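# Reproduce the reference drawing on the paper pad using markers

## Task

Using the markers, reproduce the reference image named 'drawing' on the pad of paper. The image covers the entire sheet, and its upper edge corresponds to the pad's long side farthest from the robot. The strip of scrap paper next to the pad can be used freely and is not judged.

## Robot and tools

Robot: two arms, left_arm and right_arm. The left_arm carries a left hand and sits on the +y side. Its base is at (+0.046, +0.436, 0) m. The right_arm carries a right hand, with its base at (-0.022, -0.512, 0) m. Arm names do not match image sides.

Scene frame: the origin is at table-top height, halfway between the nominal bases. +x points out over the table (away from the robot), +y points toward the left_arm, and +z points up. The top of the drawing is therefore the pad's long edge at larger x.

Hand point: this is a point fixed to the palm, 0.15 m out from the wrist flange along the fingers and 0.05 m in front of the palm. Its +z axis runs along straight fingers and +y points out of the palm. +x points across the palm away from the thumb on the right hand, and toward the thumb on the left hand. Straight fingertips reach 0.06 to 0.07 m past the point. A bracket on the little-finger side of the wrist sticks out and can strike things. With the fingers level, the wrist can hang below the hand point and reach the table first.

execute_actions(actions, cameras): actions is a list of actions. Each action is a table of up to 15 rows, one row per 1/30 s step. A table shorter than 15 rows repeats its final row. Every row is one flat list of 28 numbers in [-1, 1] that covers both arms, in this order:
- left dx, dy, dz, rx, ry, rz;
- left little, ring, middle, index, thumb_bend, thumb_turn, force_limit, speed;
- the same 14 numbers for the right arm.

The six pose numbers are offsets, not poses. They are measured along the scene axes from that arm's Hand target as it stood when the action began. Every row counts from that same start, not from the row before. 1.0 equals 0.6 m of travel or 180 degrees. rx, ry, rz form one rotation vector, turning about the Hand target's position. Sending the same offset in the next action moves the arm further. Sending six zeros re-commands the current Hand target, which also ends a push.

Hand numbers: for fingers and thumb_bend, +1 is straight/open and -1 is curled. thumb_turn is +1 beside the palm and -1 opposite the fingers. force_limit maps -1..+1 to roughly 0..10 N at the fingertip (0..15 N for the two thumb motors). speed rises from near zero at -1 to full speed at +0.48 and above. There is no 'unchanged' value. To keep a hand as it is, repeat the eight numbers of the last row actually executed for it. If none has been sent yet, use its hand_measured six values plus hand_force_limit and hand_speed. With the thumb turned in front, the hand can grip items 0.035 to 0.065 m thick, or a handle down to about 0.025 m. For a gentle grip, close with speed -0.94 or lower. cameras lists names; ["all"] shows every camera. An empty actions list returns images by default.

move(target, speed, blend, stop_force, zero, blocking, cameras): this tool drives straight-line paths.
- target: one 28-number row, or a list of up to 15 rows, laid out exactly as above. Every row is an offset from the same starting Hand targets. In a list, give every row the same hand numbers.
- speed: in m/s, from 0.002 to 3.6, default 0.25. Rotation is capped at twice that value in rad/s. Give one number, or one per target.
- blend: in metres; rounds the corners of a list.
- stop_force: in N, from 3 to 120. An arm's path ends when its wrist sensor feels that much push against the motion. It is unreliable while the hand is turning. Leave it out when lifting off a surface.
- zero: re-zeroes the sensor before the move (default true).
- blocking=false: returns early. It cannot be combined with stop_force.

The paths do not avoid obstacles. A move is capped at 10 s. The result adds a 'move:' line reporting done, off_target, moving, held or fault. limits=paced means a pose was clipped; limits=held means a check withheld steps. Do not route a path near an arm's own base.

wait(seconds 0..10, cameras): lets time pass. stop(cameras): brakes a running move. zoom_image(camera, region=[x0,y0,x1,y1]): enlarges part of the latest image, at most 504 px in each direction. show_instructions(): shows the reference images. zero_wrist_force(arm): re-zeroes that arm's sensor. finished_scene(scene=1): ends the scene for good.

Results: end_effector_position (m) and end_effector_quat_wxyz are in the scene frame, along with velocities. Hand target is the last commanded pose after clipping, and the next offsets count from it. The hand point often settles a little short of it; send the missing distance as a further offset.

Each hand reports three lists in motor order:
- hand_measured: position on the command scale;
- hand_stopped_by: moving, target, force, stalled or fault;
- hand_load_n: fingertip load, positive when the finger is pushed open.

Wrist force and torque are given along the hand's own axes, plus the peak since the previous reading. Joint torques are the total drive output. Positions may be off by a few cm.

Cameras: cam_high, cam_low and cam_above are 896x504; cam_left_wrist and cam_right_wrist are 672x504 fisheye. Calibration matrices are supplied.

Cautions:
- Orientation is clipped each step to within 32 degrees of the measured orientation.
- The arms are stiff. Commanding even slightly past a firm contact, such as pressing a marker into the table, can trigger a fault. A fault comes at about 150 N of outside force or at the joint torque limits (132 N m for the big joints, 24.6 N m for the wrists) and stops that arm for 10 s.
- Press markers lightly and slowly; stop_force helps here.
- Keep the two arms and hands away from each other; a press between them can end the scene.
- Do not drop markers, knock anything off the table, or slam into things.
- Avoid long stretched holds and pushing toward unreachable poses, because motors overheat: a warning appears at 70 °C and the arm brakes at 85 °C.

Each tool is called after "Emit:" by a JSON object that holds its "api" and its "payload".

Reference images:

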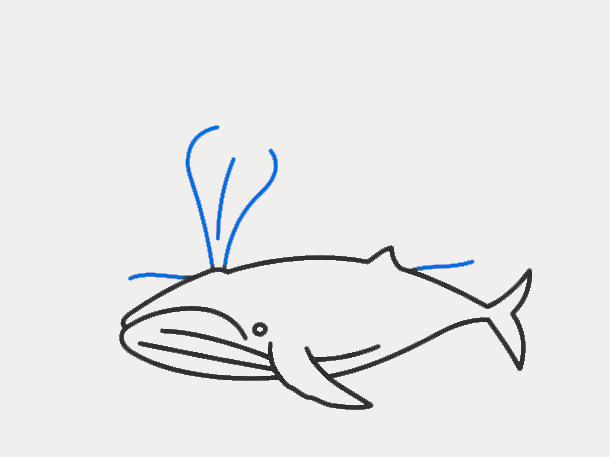

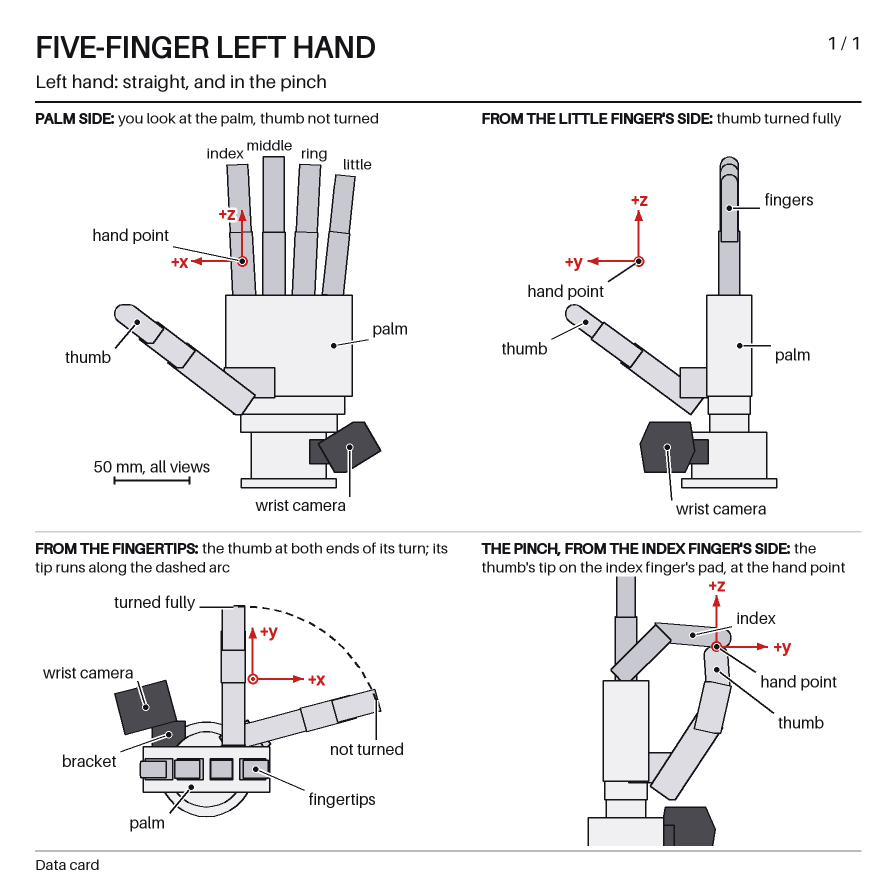

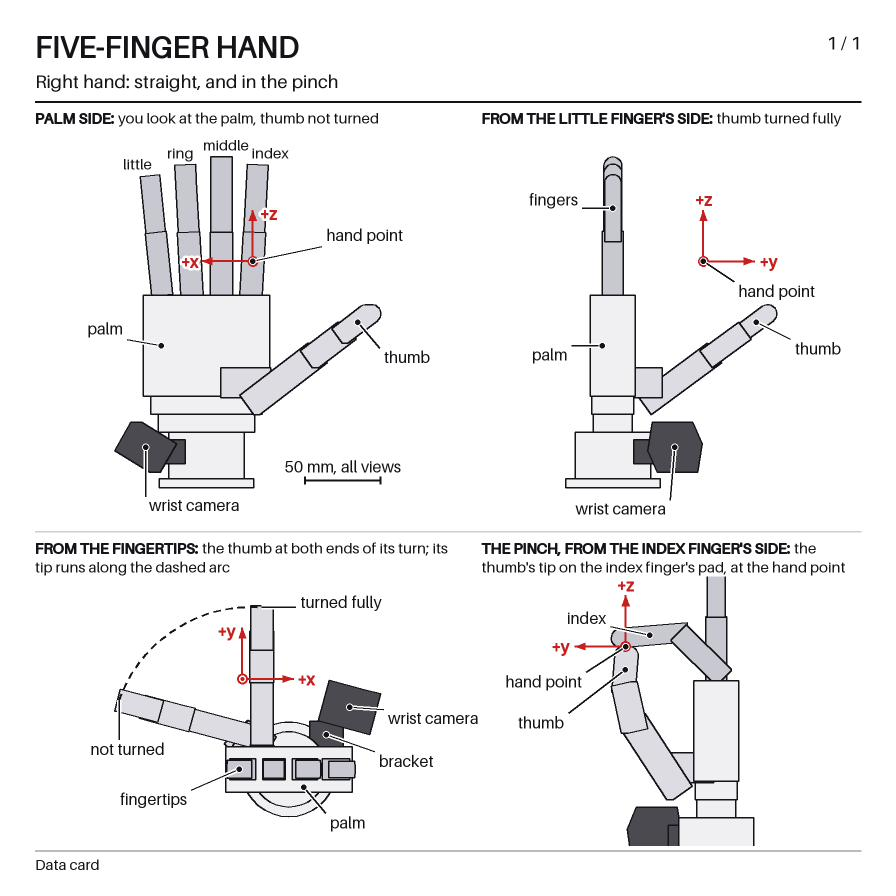

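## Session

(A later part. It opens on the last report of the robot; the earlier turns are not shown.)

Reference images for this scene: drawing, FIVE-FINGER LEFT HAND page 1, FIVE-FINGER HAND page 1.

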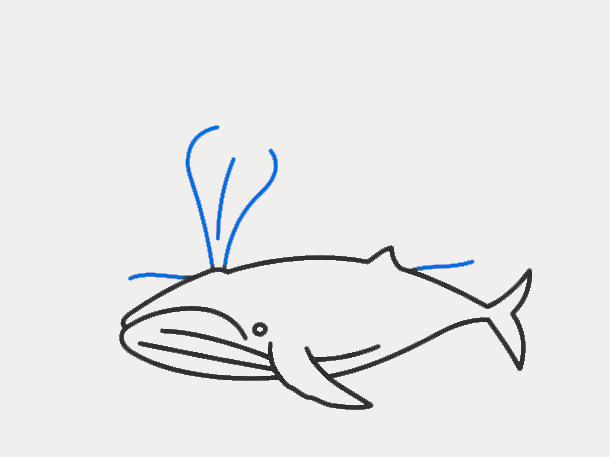

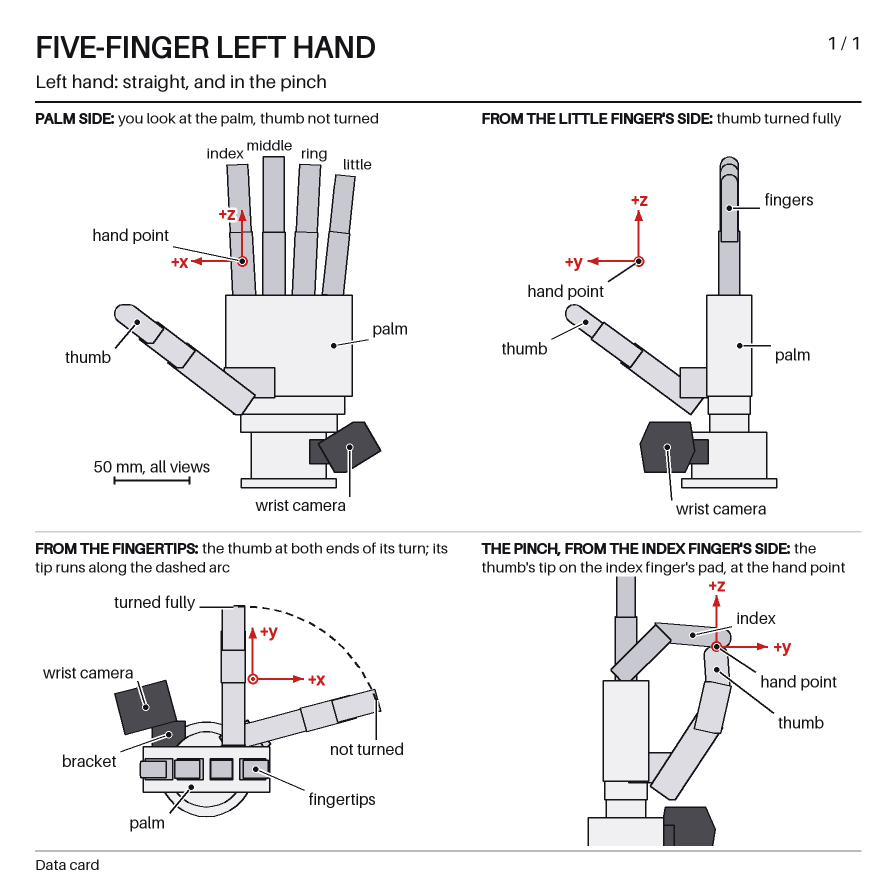

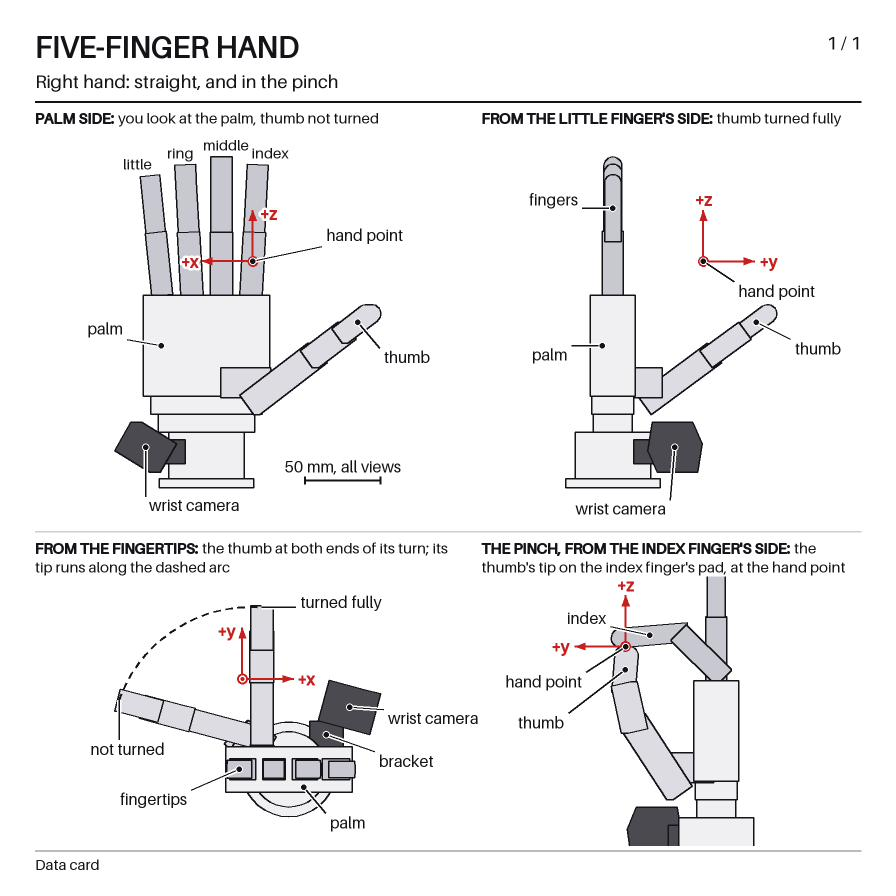

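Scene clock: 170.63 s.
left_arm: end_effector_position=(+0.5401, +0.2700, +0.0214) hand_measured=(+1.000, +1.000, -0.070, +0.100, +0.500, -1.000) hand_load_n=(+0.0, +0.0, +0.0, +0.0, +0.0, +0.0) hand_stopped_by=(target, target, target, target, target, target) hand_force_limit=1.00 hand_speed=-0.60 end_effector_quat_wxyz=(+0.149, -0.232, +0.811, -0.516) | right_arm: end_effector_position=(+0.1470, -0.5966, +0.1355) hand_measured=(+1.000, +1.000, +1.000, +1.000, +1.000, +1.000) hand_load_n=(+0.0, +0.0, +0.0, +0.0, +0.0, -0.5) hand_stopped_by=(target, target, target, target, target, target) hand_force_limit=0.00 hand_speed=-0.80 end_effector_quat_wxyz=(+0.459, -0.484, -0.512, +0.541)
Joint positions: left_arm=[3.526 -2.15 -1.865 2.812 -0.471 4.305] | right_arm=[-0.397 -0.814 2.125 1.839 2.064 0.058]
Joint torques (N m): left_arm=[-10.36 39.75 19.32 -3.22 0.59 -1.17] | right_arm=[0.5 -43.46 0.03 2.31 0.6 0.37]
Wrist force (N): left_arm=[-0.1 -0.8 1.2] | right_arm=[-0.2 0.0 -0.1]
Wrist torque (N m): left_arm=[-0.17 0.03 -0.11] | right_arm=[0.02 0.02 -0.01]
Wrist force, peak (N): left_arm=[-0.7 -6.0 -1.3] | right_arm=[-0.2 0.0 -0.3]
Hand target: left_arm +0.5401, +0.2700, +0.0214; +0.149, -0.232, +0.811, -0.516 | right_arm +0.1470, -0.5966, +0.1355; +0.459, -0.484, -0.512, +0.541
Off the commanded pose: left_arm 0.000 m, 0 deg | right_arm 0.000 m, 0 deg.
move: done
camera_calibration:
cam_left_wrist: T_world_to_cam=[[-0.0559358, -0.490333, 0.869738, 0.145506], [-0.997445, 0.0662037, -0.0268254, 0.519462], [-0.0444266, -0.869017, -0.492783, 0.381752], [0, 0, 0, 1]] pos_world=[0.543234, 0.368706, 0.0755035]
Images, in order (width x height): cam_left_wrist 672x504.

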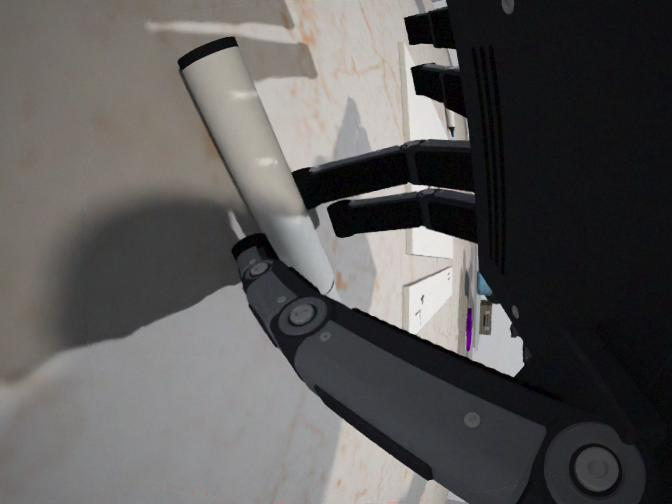

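Emit:
{"api": "move", "payload": {"target": [0,0,0.03,0,0,0,1,1,-0.07,0.1,0.5,-1,1.0,-0.6,0,0,0,0,0,0,1,1,1,1,1,1,0,-0.8], "speed": 0.04}}

Emit:
{"api": "move", "payload": {"target": [-0.0065,0.0012,0,0,0,0.0111,1,1,0.08,0.05,0.6,-1,1.0,-0.3,0,0,0,0,0,0,1,1,1,1,1,1,0,-0.8], "speed": 0.04}}

Emit:
{"api": "move", "payload": {"target": [0,0,-0.0217,0,0,0,1,1,0.08,0.05,0.6,-1,1.0,-0.3,0,0,0,0,0,0,1,1,1,1,1,1,0,-0.8], "speed": 0.03, "cameras": ["cam_left_wrist"]}}

Scene clock: 172.47 s.
left_arm: end_effector_position=(+0.5402, +0.2700, +0.0396) hand_measured=(+1.000, +1.000, -0.070, +0.100, +0.500, -1.000) hand_load_n=(+0.0, +0.0, +0.0, +0.0, +0.0, +0.0) hand_stopped_by=(target, target, target, target, target, target) hand_force_limit=1.00 hand_speed=-0.60 end_effector_quat_wxyz=(+0.149, -0.232, +0.811, -0.516) end_effector_velocity=(+0.002, +0.001, -0.003) end_effector_angular_velocity=(+0.003, -0.006, -0.001) | right_arm: end_effector_position=(+0.1470, -0.5966, +0.1355) hand_measured=(+1.000, +1.000, +1.000, +1.000, +1.000, +1.000) hand_load_n=(+0.0, +0.0, +0.0, +0.0, +0.0, +0.0) hand_stopped_by=(target, target, target, target, target, target) hand_force_limit=0.00 hand_speed=-0.80 end_effector_quat_wxyz=(+0.459, -0.484, -0.512, +0.541)
Joint positions: left_arm=[3.526 -2.116 -1.857 2.771 -0.471 4.305] | right_arm=[-0.397 -0.814 2.125 1.839 2.064 0.058]
Joint velocities: left_arm=[0 -0.006 0.001 0.008 0 0.003] | right_arm=[within noise]
Joint torques (N m): left_arm=[-8.06 27.48 10.76 0.35 0.35 0.96] | right_arm=[2.55 -43.03 -0.94 2.33 0.59 0.08]
Wrist force (N): left_arm=[0.3 -0.8 1.0] | right_arm=[0.1 -0.1 -0.1]
Wrist torque (N m): left_arm=[-0.18 -0.02 -0.10] | right_arm=[0.00 -0.01 0.00]
Wrist force, peak (N): left_arm=[0.1 -0.7 1.5] | right_arm=[-0.2 0.3 -0.2]
Hand target: left_arm +0.5401, +0.2700, +0.0394; +0.149, -0.232, +0.811, -0.516 | right_arm +0.1470, -0.5966, +0.1355; +0.459, -0.484, -0.512, +0.541
Off the commanded pose: left_arm 0.000 m, 0 deg | right_arm 0.000 m, 0 deg.
move: done

Scene clock: 173.27 s.
left_arm: end_effector_position=(+0.5362, +0.2708, +0.0394) hand_measured=(+1.000, +1.000, +0.080, +0.050, +0.600, -1.000) hand_load_n=(+0.0, +0.0, +0.0, +0.0, +0.0, +0.0) hand_stopped_by=(target, target, target, target, target, target) hand_force_limit=1.00 hand_speed=-0.30 end_effector_quat_wxyz=(+0.158, -0.246, +0.807, -0.513) | right_arm: end_effector_position=(+0.1470, -0.5966, +0.1355) hand_measured=(+1.000, +1.000, +1.000, +1.000, +1.000, +1.000) hand_load_n=(+0.0, +0.0, +0.0, +0.0, +0.0, +0.0) hand_stopped_by=(target, target, target, target, target, target) hand_force_limit=0.00 hand_speed=-0.80 end_effector_quat_wxyz=(+0.459, -0.484, -0.512, +0.541)
Joint positions: left_arm=[3.531 -2.085 -1.895 2.832 -0.483 4.244] | right_arm=[-0.397 -0.814 2.125 1.839 2.064 0.058]
Joint torques (N m): left_arm=[-1.35 26.2 21.66 -3.69 3.27 1.33] | right_arm=[1.75 -44.31 -1.7 2.43 0.61 0.35]
Wrist force (N): left_arm=[0.1 -0.6 1.3] | right_arm=[-0.1 0.2 -0.1]
Wrist torque (N m): left_arm=[-0.15 0.02 -0.20] | right_arm=[0.04 0.02 0.00]
Wrist force, peak (N): left_arm=[0.0 -0.9 1.3] | right_arm=[-0.3 0.1 -0.2]
Hand target: left_arm +0.5362, +0.2707, +0.0394; +0.158, -0.246, +0.807, -0.513 | right_arm +0.1470, -0.5966, +0.1355; +0.459, -0.484, -0.512, +0.541
Off the commanded pose: left_arm 0.000 m, 0 deg | right_arm 0.000 m, 0 deg.
move: done

Scene clock: 174.00 s.
left_arm: end_effector_position=(+0.5362, +0.2707, +0.0263) hand_measured=(+1.000, +1.000, +0.080, +0.050, +0.600, -1.000) hand_load_n=(+0.0, +0.0, +0.0, +0.0, +0.0, +0.0) hand_stopped_by=(target, target, target, target, target, target) hand_force_limit=1.00 hand_speed=-0.30 end_effector_quat_wxyz=(+0.158, -0.246, +0.807, -0.513) end_effector_velocity=(+0.001, +0.001, +0.002) end_effector_angular_velocity=(+0.001, -0.001, +0.001) | right_arm: end_effector_position=(+0.1470, -0.5966, +0.1355) hand_measured=(+1.000, +1.000, +1.000, +1.000, +1.000, +1.000) hand_load_n=(+0.0, +0.0, +0.0, +0.0, +0.0, -0.5) hand_stopped_by=(target, target, target, target, target, target) hand_force_limit=0.00 hand_speed=-0.80 end_effector_quat_wxyz=(+0.459, -0.484, -0.512, +0.541)
Joint positions: left_arm=[3.531 -2.11 -1.901 2.863 -0.483 4.244] | right_arm=[-0.397 -0.814 2.125 1.839 2.064 0.058]
Joint velocities: left_arm=[0.001 0.004 0.003 -0.005 0 0] | right_arm=[within noise]
Joint torques (N m): left_arm=[-8.05 39.57 10.84 -3.68 3.48 -0.15] | right_arm=[1.96 -42.5 -0.57 2.42 0.71 0.4]
Wrist force (N): left_arm=[0.2 -0.5 1.3] | right_arm=[-0.2 0.1 0.0]
Wrist torque (N m): left_arm=[-0.14 0.00 -0.19] | right_arm=[0.03 0.02 -0.01]
Wrist force, peak (N): left_arm=[0.1 -1.1 1.4] | right_arm=[-0.3 0.1 -0.1]
Hand target: left_arm +0.5362, +0.2707, +0.0264; +0.158, -0.246, +0.807, -0.513 | right_arm +0.1470, -0.5966, +0.1355; +0.459, -0.484, -0.512, +0.541
Off the commanded pose: left_arm 0.000 m, 0 deg | right_arm 0.000 m, 0 deg.
move: done
camera_calibration:
cam_left_wrist: T_world_to_cam=[[-0.0389005, -0.49198, 0.869737, 0.132785], [-0.999143, 0.0314393, -0.0269043, 0.525942], [-0.0141075, -0.870039, -0.492782, 0.368604], [0, 0, 0, 1]] pos_world=[0.535857, 0.369492, 0.0803033]
Images, in order (width x height): cam_left_wrist 672x504.

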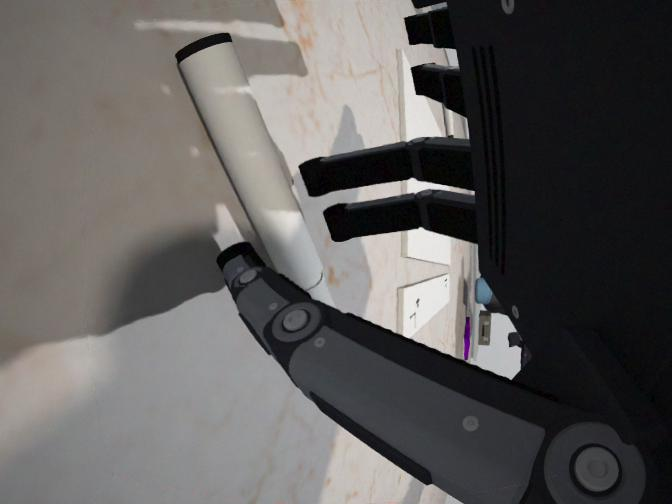

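Emit:
{"api": "move", "payload": {"target": [0,0,0.0,0,0,0,1,1,0.04,0.02,0.5,-1,0.2,-0.3,0,0,0,0,0,0,1,1,1,1,1,1,0,-0.8], "speed": 0.03}}

Emit:
{"api": "move", "payload": {"target": [0,0,-0.0103,0,0,0,1,1,0.04,0.02,0.5,-1,0.2,-0.3,0,0,0,0,0,0,1,1,1,1,1,1,0,-0.8], "speed": 0.01, "stop_force": 4}}

Emit:
{"api": "move", "payload": {"target": [0,0,0.0005,0,0,0,1,1,-0.3,-0.3,0.15,-1,-0.6,-0.94,0,0,0,0,0,0,1,1,1,1,1,1,0,-0.8], "speed": 0.03, "cameras": ["cam_left_wrist", "cam_low"]}}

Emit:
{"api": "zoom_image", "payload": {"camera": "cam_low", "region": [600, 200, 760, 340]}}

Scene clock: 174.87 s.
left_arm: end_effector_position=(+0.5362, +0.2707, +0.0264) hand_measured=(+1.000, +1.000, +0.040, +0.020, +0.500, -1.000) hand_load_n=(+0.0, +0.0, +0.0, +0.0, +0.0, +0.0) hand_stopped_by=(target, target, target, target, target, target) hand_force_limit=0.20 hand_speed=-0.30 end_effector_quat_wxyz=(+0.158, -0.246, +0.807, -0.513) | right_arm: end_effector_position=(+0.1470, -0.5966, +0.1355) hand_measured=(+1.000, +1.000, +1.000, +1.000, +1.000, +1.000) hand_load_n=(+0.0, +0.0, -0.5, +0.0, +0.0, +0.0) hand_stopped_by=(target, target, target, target, target, target) hand_force_limit=0.00 hand_speed=-0.80 end_effector_quat_wxyz=(+0.459, -0.484, -0.512, +0.541)
Joint positions: left_arm=[3.531 -2.11 -1.9 2.862 -0.483 4.244] | right_arm=[-0.397 -0.814 2.125 1.839 2.064 0.058]
Joint torques (N m): left_arm=[-9.4 40.7 20.79 -3.6 3.27 -1.19] | right_arm=[0.96 -43.78 -1.04 2.38 0.66 0.4]
Wrist force (N): left_arm=[-0.1 -0.7 1.2] | right_arm=[-0.1 0.0 -0.1]
Wrist torque (N m): left_arm=[-0.18 0.04 -0.20] | right_arm=[0.01 0.01 -0.01]
Wrist force, peak (N): left_arm=[0.2 -0.7 1.5] | right_arm=[0.0 0.3 -0.2]
Hand target: left_arm +0.5362, +0.2707, +0.0264; +0.158, -0.246, +0.807, -0.513 | right_arm +0.1470, -0.5966, +0.1355; +0.459, -0.484, -0.512, +0.541
Off the commanded pose: left_arm 0.000 m, 0 deg | right_arm 0.000 m, 0 deg.
move: done

Scene clock: 176.40 s.
left_arm: end_effector_position=(+0.5362, +0.2707, +0.0202) hand_measured=(+1.000, +1.000, +0.040, +0.020, +0.500, -1.000) hand_load_n=(+0.0, +0.0, +0.0, +0.0, +0.0, +0.0) hand_stopped_by=(target, target, target, target, target, target) hand_force_limit=0.20 hand_speed=-0.30 end_effector_quat_wxyz=(+0.158, -0.246, +0.807, -0.513) | right_arm: end_effector_position=(+0.1470, -0.5966, +0.1355) hand_measured=(+1.000, +1.000, +1.000, +1.000, +1.000, +1.000) hand_load_n=(+0.0, +0.0, +0.0, +0.0, +0.0, -0.5) hand_stopped_by=(target, target, target, target, target, target) hand_force_limit=0.00 hand_speed=-0.80 end_effector_quat_wxyz=(+0.459, -0.484, -0.512, +0.541)
Joint positions: left_arm=[3.531 -2.122 -1.903 2.877 -0.483 4.244] | right_arm=[-0.397 -0.814 2.125 1.839 2.064 0.058]
Joint torques (N m): left_arm=[-8.7 40.76 13.43 -3.75 3.14 -0.06] | right_arm=[0.49 -42.52 -0.95 2.52 0.69 0.31]
Wrist force (N): left_arm=[0.2 -0.8 1.3] | right_arm=[0.0 0.1 -0.3]
Wrist torque (N m): left_arm=[-0.19 0.00 -0.17] | right_arm=[0.04 0.00 0.01]
Wrist force, peak (N): left_arm=[0.4 -1.2 1.3] | right_arm=[-0.3 0.1 -0.1]
Hand target: left_arm +0.5362, +0.2707, +0.0202; +0.158, -0.246, +0.807, -0.513 | right_arm +0.1470, -0.5966, +0.1355; +0.459, -0.484, -0.512, +0.541
Off the commanded pose: left_arm 0.000 m, 0 deg | right_arm 0.000 m, 0 deg.
move: done

Scene clock: 177.70 s.
left_arm: end_effector_position=(+0.5362, +0.2707, +0.0205) hand_measured=(+1.000, +1.000, -0.116, -0.154, +0.416, -1.000) hand_load_n=(+0.0, -0.5, +2.5, +2.0, +4.0, -0.5) hand_stopped_by=(target, target, force, force, force, target) hand_force_limit=-0.60 hand_speed=-0.94 end_effector_quat_wxyz=(+0.158, -0.246, +0.807, -0.513) | right_arm: end_effector_position=(+0.1470, -0.5966, +0.1355) hand_measured=(+1.000, +1.000, +1.000, +1.000, +1.000, +1.000) hand_load_n=(+0.0, +0.0, +0.0, +0.0, +0.0, +0.0) hand_stopped_by=(target, target, target, target, target, target) hand_force_limit=0.00 hand_speed=-0.80 end_effector_quat_wxyz=(+0.459, -0.484, -0.512, +0.541)
Joint positions: left_arm=[3.531 -2.121 -1.903 2.876 -0.483 4.244] | right_arm=[-0.397 -0.814 2.125 1.839 2.064 0.058]
Joint torques (N m): left_arm=[-9.42 38.93 20.62 -3.18 2.94 -0.04] | right_arm=[2.28 -43.44 -0.48 2.43 0.65 0.22]
Wrist force (N): left_arm=[0.4 -0.7 1.2] | right_arm=[0.0 -0.1 -0.2]
Wrist torque (N m): left_arm=[-0.18 -0.04 -0.17] | right_arm=[0.01 0.00 0.00]
Wrist force, peak (N): left_arm=[0.5 -0.8 1.4] | right_arm=[-0.3 0.4 -0.1]
Hand target: left_arm +0.5362, +0.2707, +0.0205; +0.158, -0.246, +0.807, -0.513 | right_arm +0.1470, -0.5966, +0.1355; +0.459, -0.484, -0.512, +0.541
Off the commanded pose: left_arm 0.000 m, 0 deg | right_arm 0.000 m, 0 deg.
move: done
camera_calibration:
cam_left_wrist: T_world_to_cam=[[-0.0388524, -0.491982, 0.869738, 0.137718], [-0.999145, 0.0314162, -0.0268621, 0.525795], [-0.0141081, -0.870038, -0.492783, 0.365795], [0, 0, 0, 1]] pos_world=[0.535857, 0.369492, 0.0746034]
Images, in order (width x height): cam_low 896x504, cam_left_wrist 672x504.

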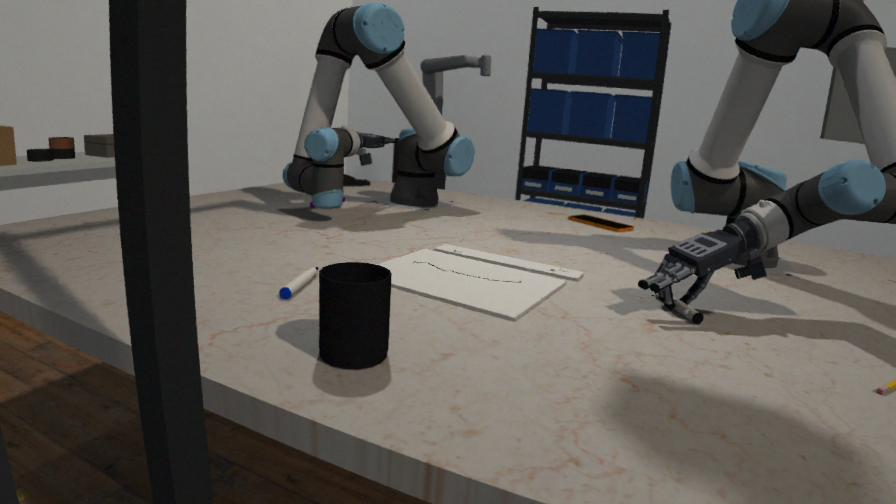

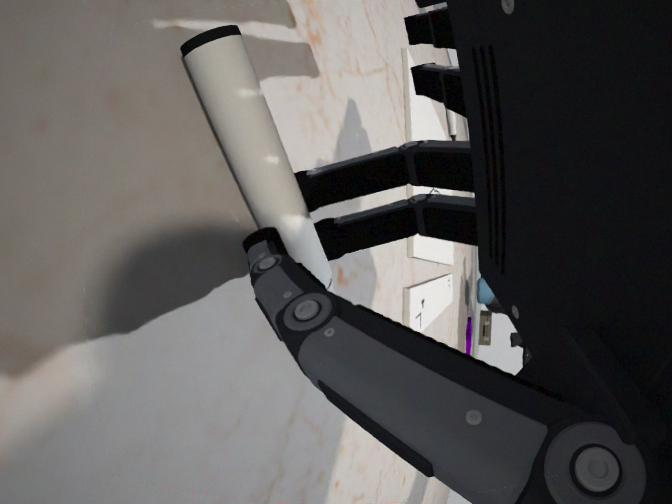

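Scaled by 3.150 from the camera's 896x504 image, which has a finer 1280x720 frame.

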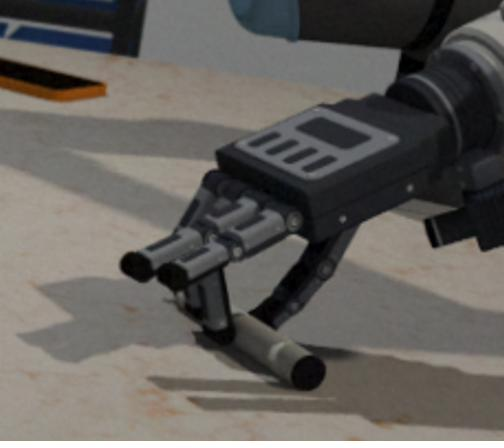

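Emit:
{"api": "move", "payload": {"target": [0,0,0.0,0,0,0,1,1,-0.4,-0.4,0.05,-1,0.2,-0.94,0,0,0,0,0,0,1,1,1,1,1,1,0,-0.8], "speed": 0.03}}

Emit:
{"api": "move", "payload": {"target": [0,0,0.0,0,0,0,1,1,-0.5,-0.5,0.0,-1,1.0,-0.94,0,0,0,0,0,0,1,1,1,1,1,1,0,-0.8], "speed": 0.03}}

Emit:
{"api": "move", "payload": {"target": [0,0,0.2,0,0,0,1,1,-0.5,-0.5,0.0,-1,1.0,-0.94,0,0,0,0,0,0,1,1,1,1,1,1,0,-0.8], "speed": 0.1, "cameras": ["cam_left_wrist"]}}

Scene clock: 178.60 s.
left_arm: end_effector_position=(+0.5362, +0.2707, +0.0205) hand_measured=(+1.000, +1.000, -0.132, -0.180, +0.416, -1.000) hand_load_n=(+0.0, +0.0, +5.5, +7.0, +9.5, -1.5) hand_stopped_by=(target, target, force, force, force, target) hand_force_limit=0.20 hand_speed=-0.94 end_effector_quat_wxyz=(+0.158, -0.246, +0.807, -0.513) | right_arm: end_effector_position=(+0.1470, -0.5966, +0.1355) hand_measured=(+1.000, +1.000, +1.000, +1.000, +1.000, +1.000) hand_load_n=(+0.0, +0.0, +0.0, -0.5, +0.0, +0.0) hand_stopped_by=(target, target, target, target, target, target) hand_force_limit=0.00 hand_speed=-0.80 end_effector_quat_wxyz=(+0.459, -0.484, -0.512, +0.541)
Joint positions: left_arm=[3.531 -2.121 -1.903 2.876 -0.483 4.244] | right_arm=[-0.397 -0.814 2.125 1.839 2.064 0.058]
Joint torques (N m): left_arm=[-9.42 35.88 19.45 -2.39 2.92 -0.12] | right_arm=[1.69 -42.83 -0.37 2.25 0.65 0.5]
Wrist force (N): left_arm=[0.5 -4.0 -0.1] | right_arm=[0.0 0.2 -0.2]
Wrist torque (N m): left_arm=[-0.32 -0.06 -0.11] | right_arm=[0.04 0.00 0.01]
Wrist force, peak (N): left_arm=[0.3 -4.1 -0.3] | right_arm=[-0.3 0.0 -0.1]
Hand target: left_arm +0.5362, +0.2707, +0.0205; +0.158, -0.246, +0.807, -0.513 | right_arm +0.1470, -0.5966, +0.1355; +0.459, -0.484, -0.512, +0.541
Off the commanded pose: left_arm 0.000 m, 0 deg | right_arm 0.000 m, 0 deg.
move: done

Scene clock: 179.10 s.
left_arm: end_effector_position=(+0.5362, +0.2707, +0.0205) hand_measured=(+1.000, +1.000, -0.150, -0.200, +0.416, -1.000) hand_load_n=(+0.0, +0.0, +10.5, +10.0, +15.5, -1.5) hand_stopped_by=(target, target, force, force, force, target) hand_force_limit=1.00 hand_speed=-0.94 end_effector_quat_wxyz=(+0.158, -0.246, +0.807, -0.513) | right_arm: end_effector_position=(+0.1470, -0.5966, +0.1355) hand_measured=(+1.000, +1.000, +1.000, +1.000, +1.000, +1.000) hand_load_n=(-0.5, +0.0, +0.0, -0.5, +0.0, +0.0) hand_stopped_by=(target, target, target, target, target, target) hand_force_limit=0.00 hand_speed=-0.80 end_effector_quat_wxyz=(+0.459, -0.484, -0.512, +0.541)
Joint positions: left_arm=[3.531 -2.121 -1.903 2.876 -0.483 4.244] | right_arm=[-0.397 -0.814 2.125 1.839 2.064 0.058]
Joint torques (N m): left_arm=[-10.17 35.28 18.39 -1.98 1.43 -0.01] | right_arm=[2.2 -43.16 -0.83 2.4 0.57 0.36]
Wrist force (N): left_arm=[0.3 -8.1 -0.3] | right_arm=[-0.1 0.0 -0.1]
Wrist torque (N m): left_arm=[-0.40 -0.03 -0.03] | right_arm=[0.01 0.02 -0.01]
Wrist force, peak (N): left_arm=[0.3 -8.6 -0.5] | right_arm=[-0.2 0.0 -0.3]
Hand target: left_arm +0.5362, +0.2707, +0.0205; +0.158, -0.246, +0.807, -0.513 | right_arm +0.1470, -0.5966, +0.1355; +0.459, -0.484, -0.512, +0.541
Off the commanded pose: left_arm 0.000 m, 0 deg | right_arm 0.000 m, 0 deg.
move: done

Scene clock: 180.73 s.
left_arm: end_effector_position=(+0.5363, +0.2707, +0.1405) hand_measured=(+1.000, +1.000, -0.150, -0.200, +0.416, -1.000) hand_load_n=(-0.5, +0.0, +10.0, +9.0, +16.0, -1.5) hand_stopped_by=(target, target, force, force, force, target) hand_force_limit=1.00 hand_speed=-0.94 end_effector_quat_wxyz=(+0.158, -0.246, +0.807, -0.513) | right_arm: end_effector_position=(+0.1470, -0.5966, +0.1355) hand_measured=(+1.000, +1.000, +1.000, +1.000, +1.000, +1.000) hand_load_n=(+0.0, +0.0, +0.0, +0.0, +0.0, +0.0) hand_stopped_by=(target, target, target, target, target, target) hand_force_limit=0.00 hand_speed=-0.80 end_effector_quat_wxyz=(+0.459, -0.484, -0.512, +0.541)
Joint positions: left_arm=[3.531 -1.923 -1.813 2.588 -0.483 4.244] | right_arm=[-0.397 -0.814 2.125 1.839 2.064 0.058]
Joint torques (N m): left_arm=[9.18 33.01 8.22 -1.72 0.25 0.18] | right_arm=[1.36 -43.02 -0.85 2.31 0.78 0.34]
Wrist force (N): left_arm=[0.4 -0.6 1.1] | right_arm=[0.0 0.1 0.0]
Wrist torque (N m): left_arm=[-0.16 -0.04 -0.17] | right_arm=[0.03 -0.01 0.01]
Wrist force, peak (N): left_arm=[0.2 -8.2 -0.5] | right_arm=[-0.2 0.3 -0.1]
Hand target: left_arm +0.5362, +0.2707, +0.1405; +0.158, -0.246, +0.807, -0.513 | right_arm +0.1470, -0.5966, +0.1355; +0.459, -0.484, -0.512, +0.541
Off the commanded pose: left_arm 0.000 m, 0 deg | right_arm 0.000 m, 0 deg.
move: done
camera_calibration:
cam_left_wrist: T_world_to_cam=[[-0.0389925, -0.492094, 0.869668, 0.0334832], [-0.99914, 0.0314884, -0.0269801, 0.529111], [-0.0141077, -0.869972, -0.492898, 0.424929], [0, 0, 0, 1]] pos_world=[0.535957, 0.369492, 0.194603]
Images, in order (width x height): cam_left_wrist 672x504.

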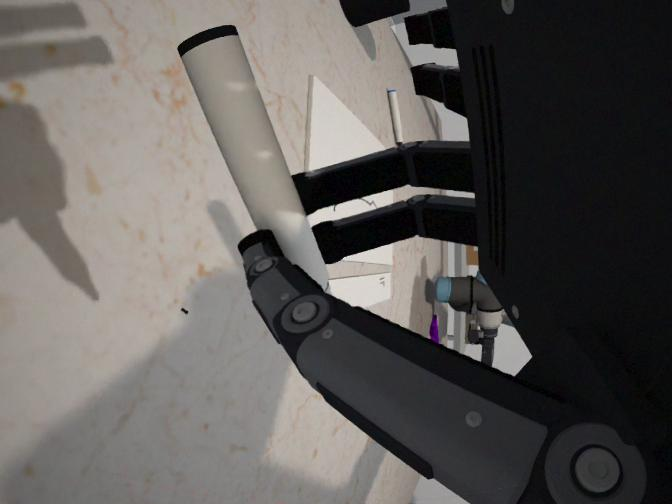

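Emit:
{"api": "move", "payload": {"target": [[0,0,0.18,0.1232,-0.2075,-0.047,1,1,-0.5,-0.5,0.0,-1,1.0,-0.94,0,0,0,0,0,0,1,1,1,1,1,1,0,-0.8],[-0.06,-0.28,0.15,0.2465,-0.415,-0.094,1,1,-0.5,-0.5,0.0,-1,1.0,-0.94,0,0,0,0,0,0,1,1,1,1,1,1,0,-0.8],[-0.127,-0.568,0.0992,0.2465,-0.415,-0.094,1,1,-0.5,-0.5,0.0,-1,1.0,-0.94,0,0,0,0,0,0,1,1,1,1,1,1,0,-0.8]], "speed": 0.25, "blend": 0.05, "cameras": ["all"]}}

Scene clock: 188.87 s.
left_arm: end_effector_position=(+0.4600, -0.0700, +0.2000) hand_measured=(+1.000, +1.000, -0.150, -0.200, +0.416, -1.000) hand_load_n=(+0.0, +0.0, +10.0, +9.0, +16.0, -1.0) hand_stopped_by=(target, target, force, force, force, target) hand_force_limit=1.00 hand_speed=-0.94 end_effector_quat_wxyz=(+0.606, +0.289, +0.697, -0.252) | right_arm: end_effector_position=(+0.1470, -0.5966, +0.1355) hand_measured=(+1.000, +1.000, +1.000, +1.000, +1.000, +1.000) hand_load_n=(+0.0, +0.0, +0.0, +0.0, +0.0, -0.5) hand_stopped_by=(target, target, target, target, target, target) hand_force_limit=0.00 hand_speed=-0.80 end_effector_quat_wxyz=(+0.459, -0.484, -0.512, +0.541)
Joint positions: left_arm=[2.382 -1.783 -1.935 3.578 -1.551 4.714] | right_arm=[-0.397 -0.814 2.125 1.839 2.064 0.058]
Joint torques (N m): left_arm=[-9.91 21.22 29.24 2.52 -1.97 1.35] | right_arm=[1.67 -42.71 0.23 2.46 0.78 0.29]
Wrist force (N): left_arm=[1.0 -0.3 1.2] | right_arm=[-0.1 0.0 -0.2]
Wrist torque (N m): left_arm=[-0.01 -0.17 0.06] | right_arm=[0.02 0.02 0.00]
Wrist force, peak (N): left_arm=[1.2 -2.6 2.3] | right_arm=[0.0 0.1 -0.5]
Hand target: left_arm +0.4600, -0.0701, +0.2001; +0.606, +0.289, +0.697, -0.252 | right_arm +0.1470, -0.5966, +0.1355; +0.459, -0.484, -0.512, +0.541
Off the commanded pose: left_arm 0.000 m, 0 deg | right_arm 0.000 m, 0 deg.
move: done
camera_calibration:
cam_left_wrist: T_world_to_cam=[[-0.716802, -0.629698, -0.299459, 0.347049], [-0.252313, 0.634606, -0.730488, 0.304562], [0.650025, -0.448058, -0.613768, -0.0950851], [0, 0, 0, 1]] pos_world=[0.387418, -0.0173444, 0.268046]

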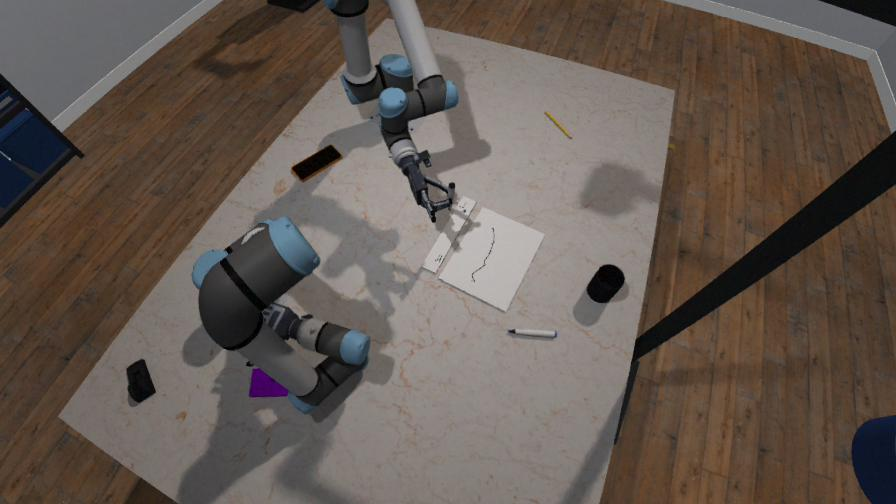

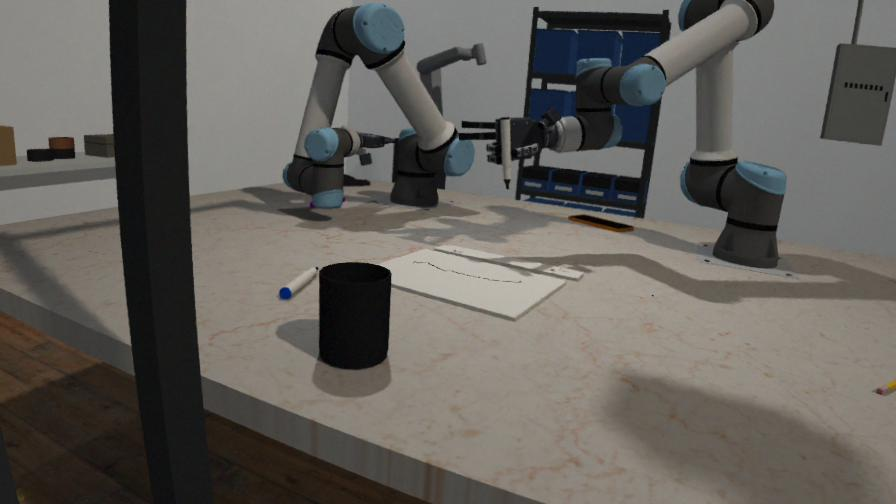

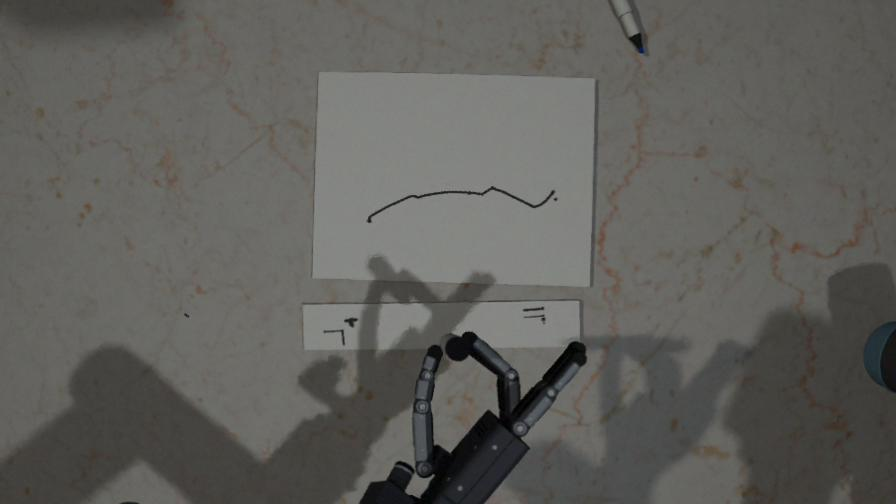

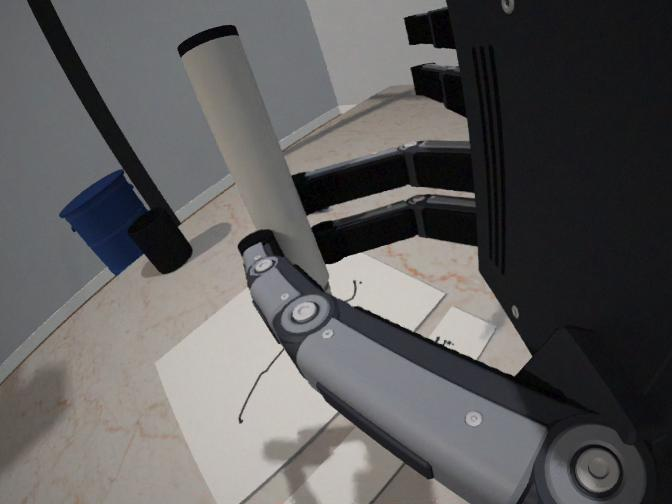

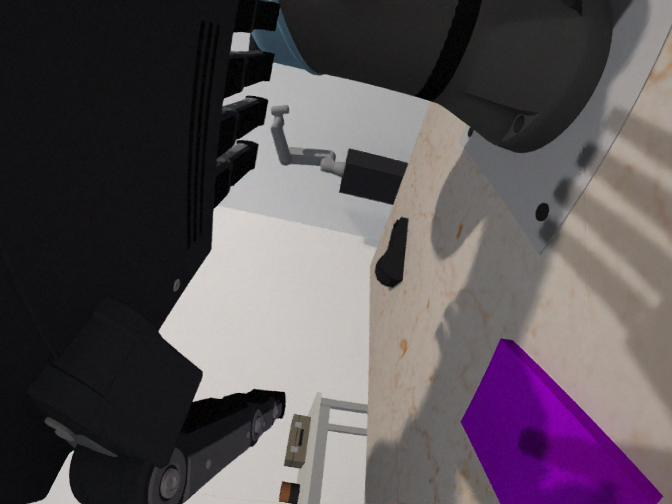

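Emit:
{"api": "move", "payload": {"target": [0.008,0,-0.2083,0,0,0,1,1,-0.5,-0.5,0.0,-1,1.0,-0.94,0,0,0,0,0,0,1,1,1,1,1,1,0,-0.8], "speed": 0.15, "cameras": ["cam_low","cam_left_wrist","cam_high"]}}

Emit:
{"api": "zoom_image", "payload": {"camera": "cam_low", "region": [380, 100, 680, 320]}}

Scene clock: 190.93 s.
left_arm: end_effector_position=(+0.4648, -0.0700, +0.0751) hand_measured=(+1.000, +1.000, -0.150, -0.200, +0.416, -1.000) hand_load_n=(+0.0, +0.0, +10.0, +9.0, +16.0, -1.0) hand_stopped_by=(target, target, force, force, force, target) hand_force_limit=1.00 hand_speed=-0.94 end_effector_quat_wxyz=(+0.606, +0.289, +0.697, -0.252) | right_arm: end_effector_position=(+0.1470, -0.5966, +0.1355) hand_measured=(+1.000, +1.000, +1.000, +1.000, +1.000, +1.000) hand_load_n=(+0.0, +0.0, +0.0, +0.0, +0.0, +0.0) hand_stopped_by=(target, target, target, target, target, target) hand_force_limit=0.00 hand_speed=-0.80 end_effector_quat_wxyz=(+0.459, -0.484, -0.512, +0.541)
Joint positions: left_arm=[2.39 -2.005 -2.042 3.908 -1.543 4.715] | right_arm=[-0.397 -0.814 2.125 1.839 2.064 0.058]
Joint torques (N m): left_arm=[-4.71 24.77 23.18 3 -0.47 1.05] | right_arm=[1.25 -42.94 -0.62 2.56 0.68 0.48]
Wrist force (N): left_arm=[1.1 -0.4 1.2] | right_arm=[0.0 0.1 0.1]
Wrist torque (N m): left_arm=[-0.01 -0.18 -0.03] | right_arm=[0.02 -0.01 0.00]
Wrist force, peak (N): left_arm=[2.8 0.0 1.6] | right_arm=[-0.1 0.0 -0.3]
Hand target: left_arm +0.4648, -0.0701, +0.0751; +0.606, +0.289, +0.697, -0.252 | right_arm +0.1470, -0.5966, +0.1355; +0.459, -0.484, -0.512, +0.541
Off the commanded pose: left_arm 0.000 m, 0 deg | right_arm 0.000 m, 0 deg.
move: done
camera_calibration:
cam_left_wrist: T_world_to_cam=[[-0.716736, -0.629776, -0.299452, 0.313131], [-0.252348, 0.63455, -0.730525, 0.214578], [0.650085, -0.448028, -0.613727, -0.174959], [0, 0, 0, 1]] pos_world=[0.392318, -0.0173445, 0.143146]
Images, in order (width x height): cam_high 896x504, cam_low 896x504, cam_left_wrist 672x504.

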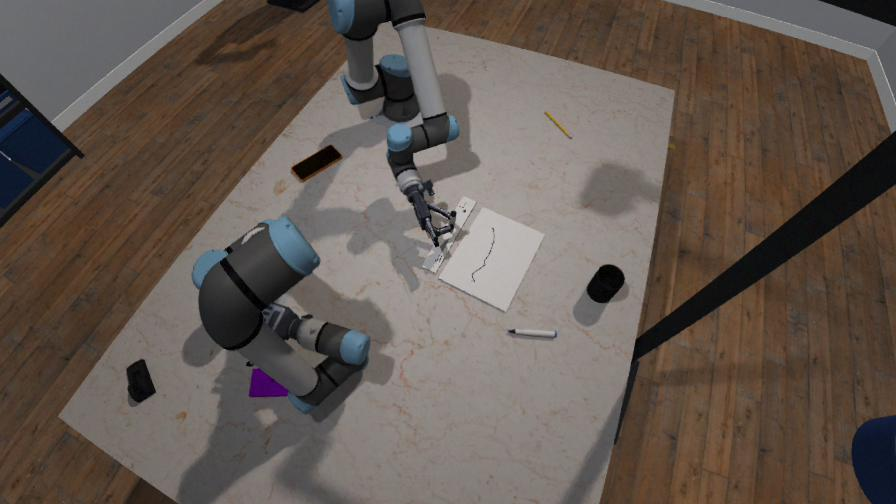

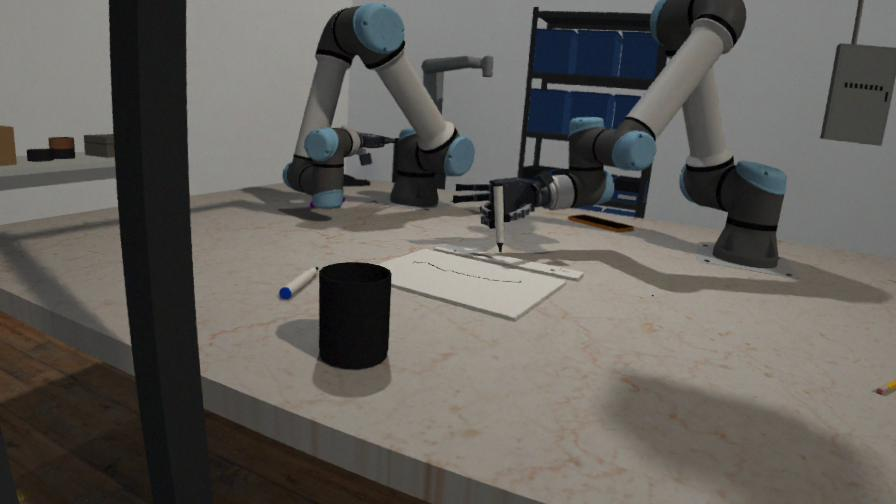

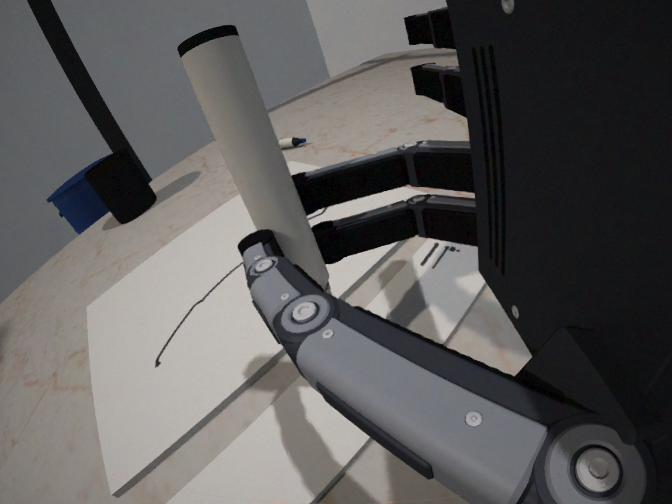

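Scaled by 1.680 from the camera's 896x504 image, which has a finer 1280x720 frame.

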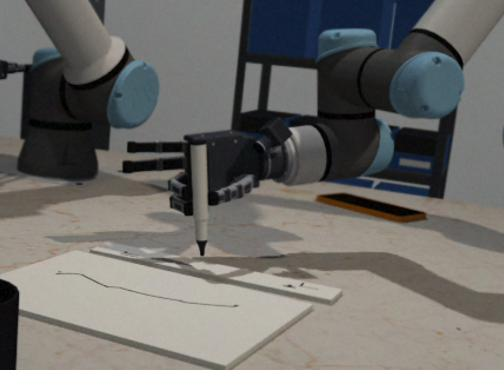

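Emit:
{"api": "move", "payload": {"target": [0,0,-0.05,0,0,0,1,1,-0.5,-0.5,0.0,-1,1.0,-0.94,0,0,0,0,0,0,1,1,1,1,1,1,0,-0.8], "speed": 0.004, "stop_force": 3, "cameras": ["cam_low"]}}

Scene clock: 195.70 s.
left_arm: end_effector_position=(+0.4648, -0.0701, +0.0597) hand_measured=(+1.000, +1.000, -0.150, -0.200, +0.416, -1.000) hand_load_n=(+0.0, +0.0, +10.0, +8.5, +16.0, -2.0) hand_stopped_by=(target, target, force, force, force, target) hand_force_limit=1.00 hand_speed=-0.94 end_effector_quat_wxyz=(+0.606, +0.289, +0.697, -0.252) | right_arm: end_effector_position=(+0.1470, -0.5966, +0.1355) hand_measured=(+1.000, +1.000, +1.000, +1.000, +1.000, +1.000) hand_load_n=(+0.0, +0.0, +0.0, +0.0, +0.0, -0.5) hand_stopped_by=(target, target, target, target, target, target) hand_force_limit=0.00 hand_speed=-0.80 end_effector_quat_wxyz=(+0.459, -0.484, -0.512, +0.541)
Joint positions: left_arm=[2.39 -2.038 -2.049 3.948 -1.543 4.715] | right_arm=[-0.397 -0.814 2.125 1.839 2.064 0.058]
Joint torques (N m): left_arm=[-10.44 37.79 12.91 -1.52 -1.94 -0.97] | right_arm=[0.18 -42.4 -0.49 2.49 0.85 0.46]
Wrist force (N): left_arm=[-2.4 0.0 1.1] | right_arm=[0.1 0.0 -0.1]
Wrist torque (N m): left_arm=[0.05 -0.13 -0.04] | right_arm=[0.01 -0.01 0.01]
Wrist force, peak (N): left_arm=[-3.3 -0.2 1.5] | right_arm=[-0.3 0.3 0.0]
Hand target: left_arm +0.4648, -0.0701, +0.0597; +0.606, +0.289, +0.697, -0.252 (not the last commanded pose) | right_arm +0.1470, -0.5966, +0.1355; +0.459, -0.484, -0.512, +0.541
Off the commanded pose: left_arm 0.015 m, 0 deg | right_arm 0.000 m, 0 deg.
move: contact (left_arm)
Images, in order (width x height): cam_low 896x504.

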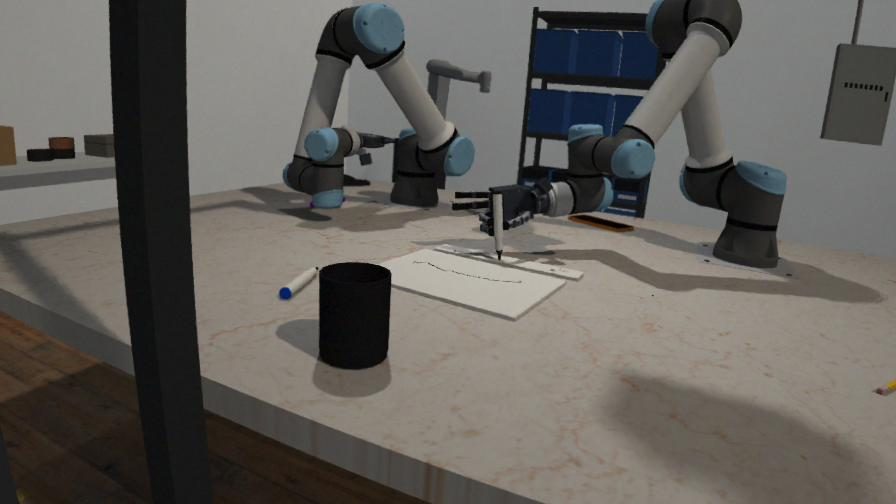

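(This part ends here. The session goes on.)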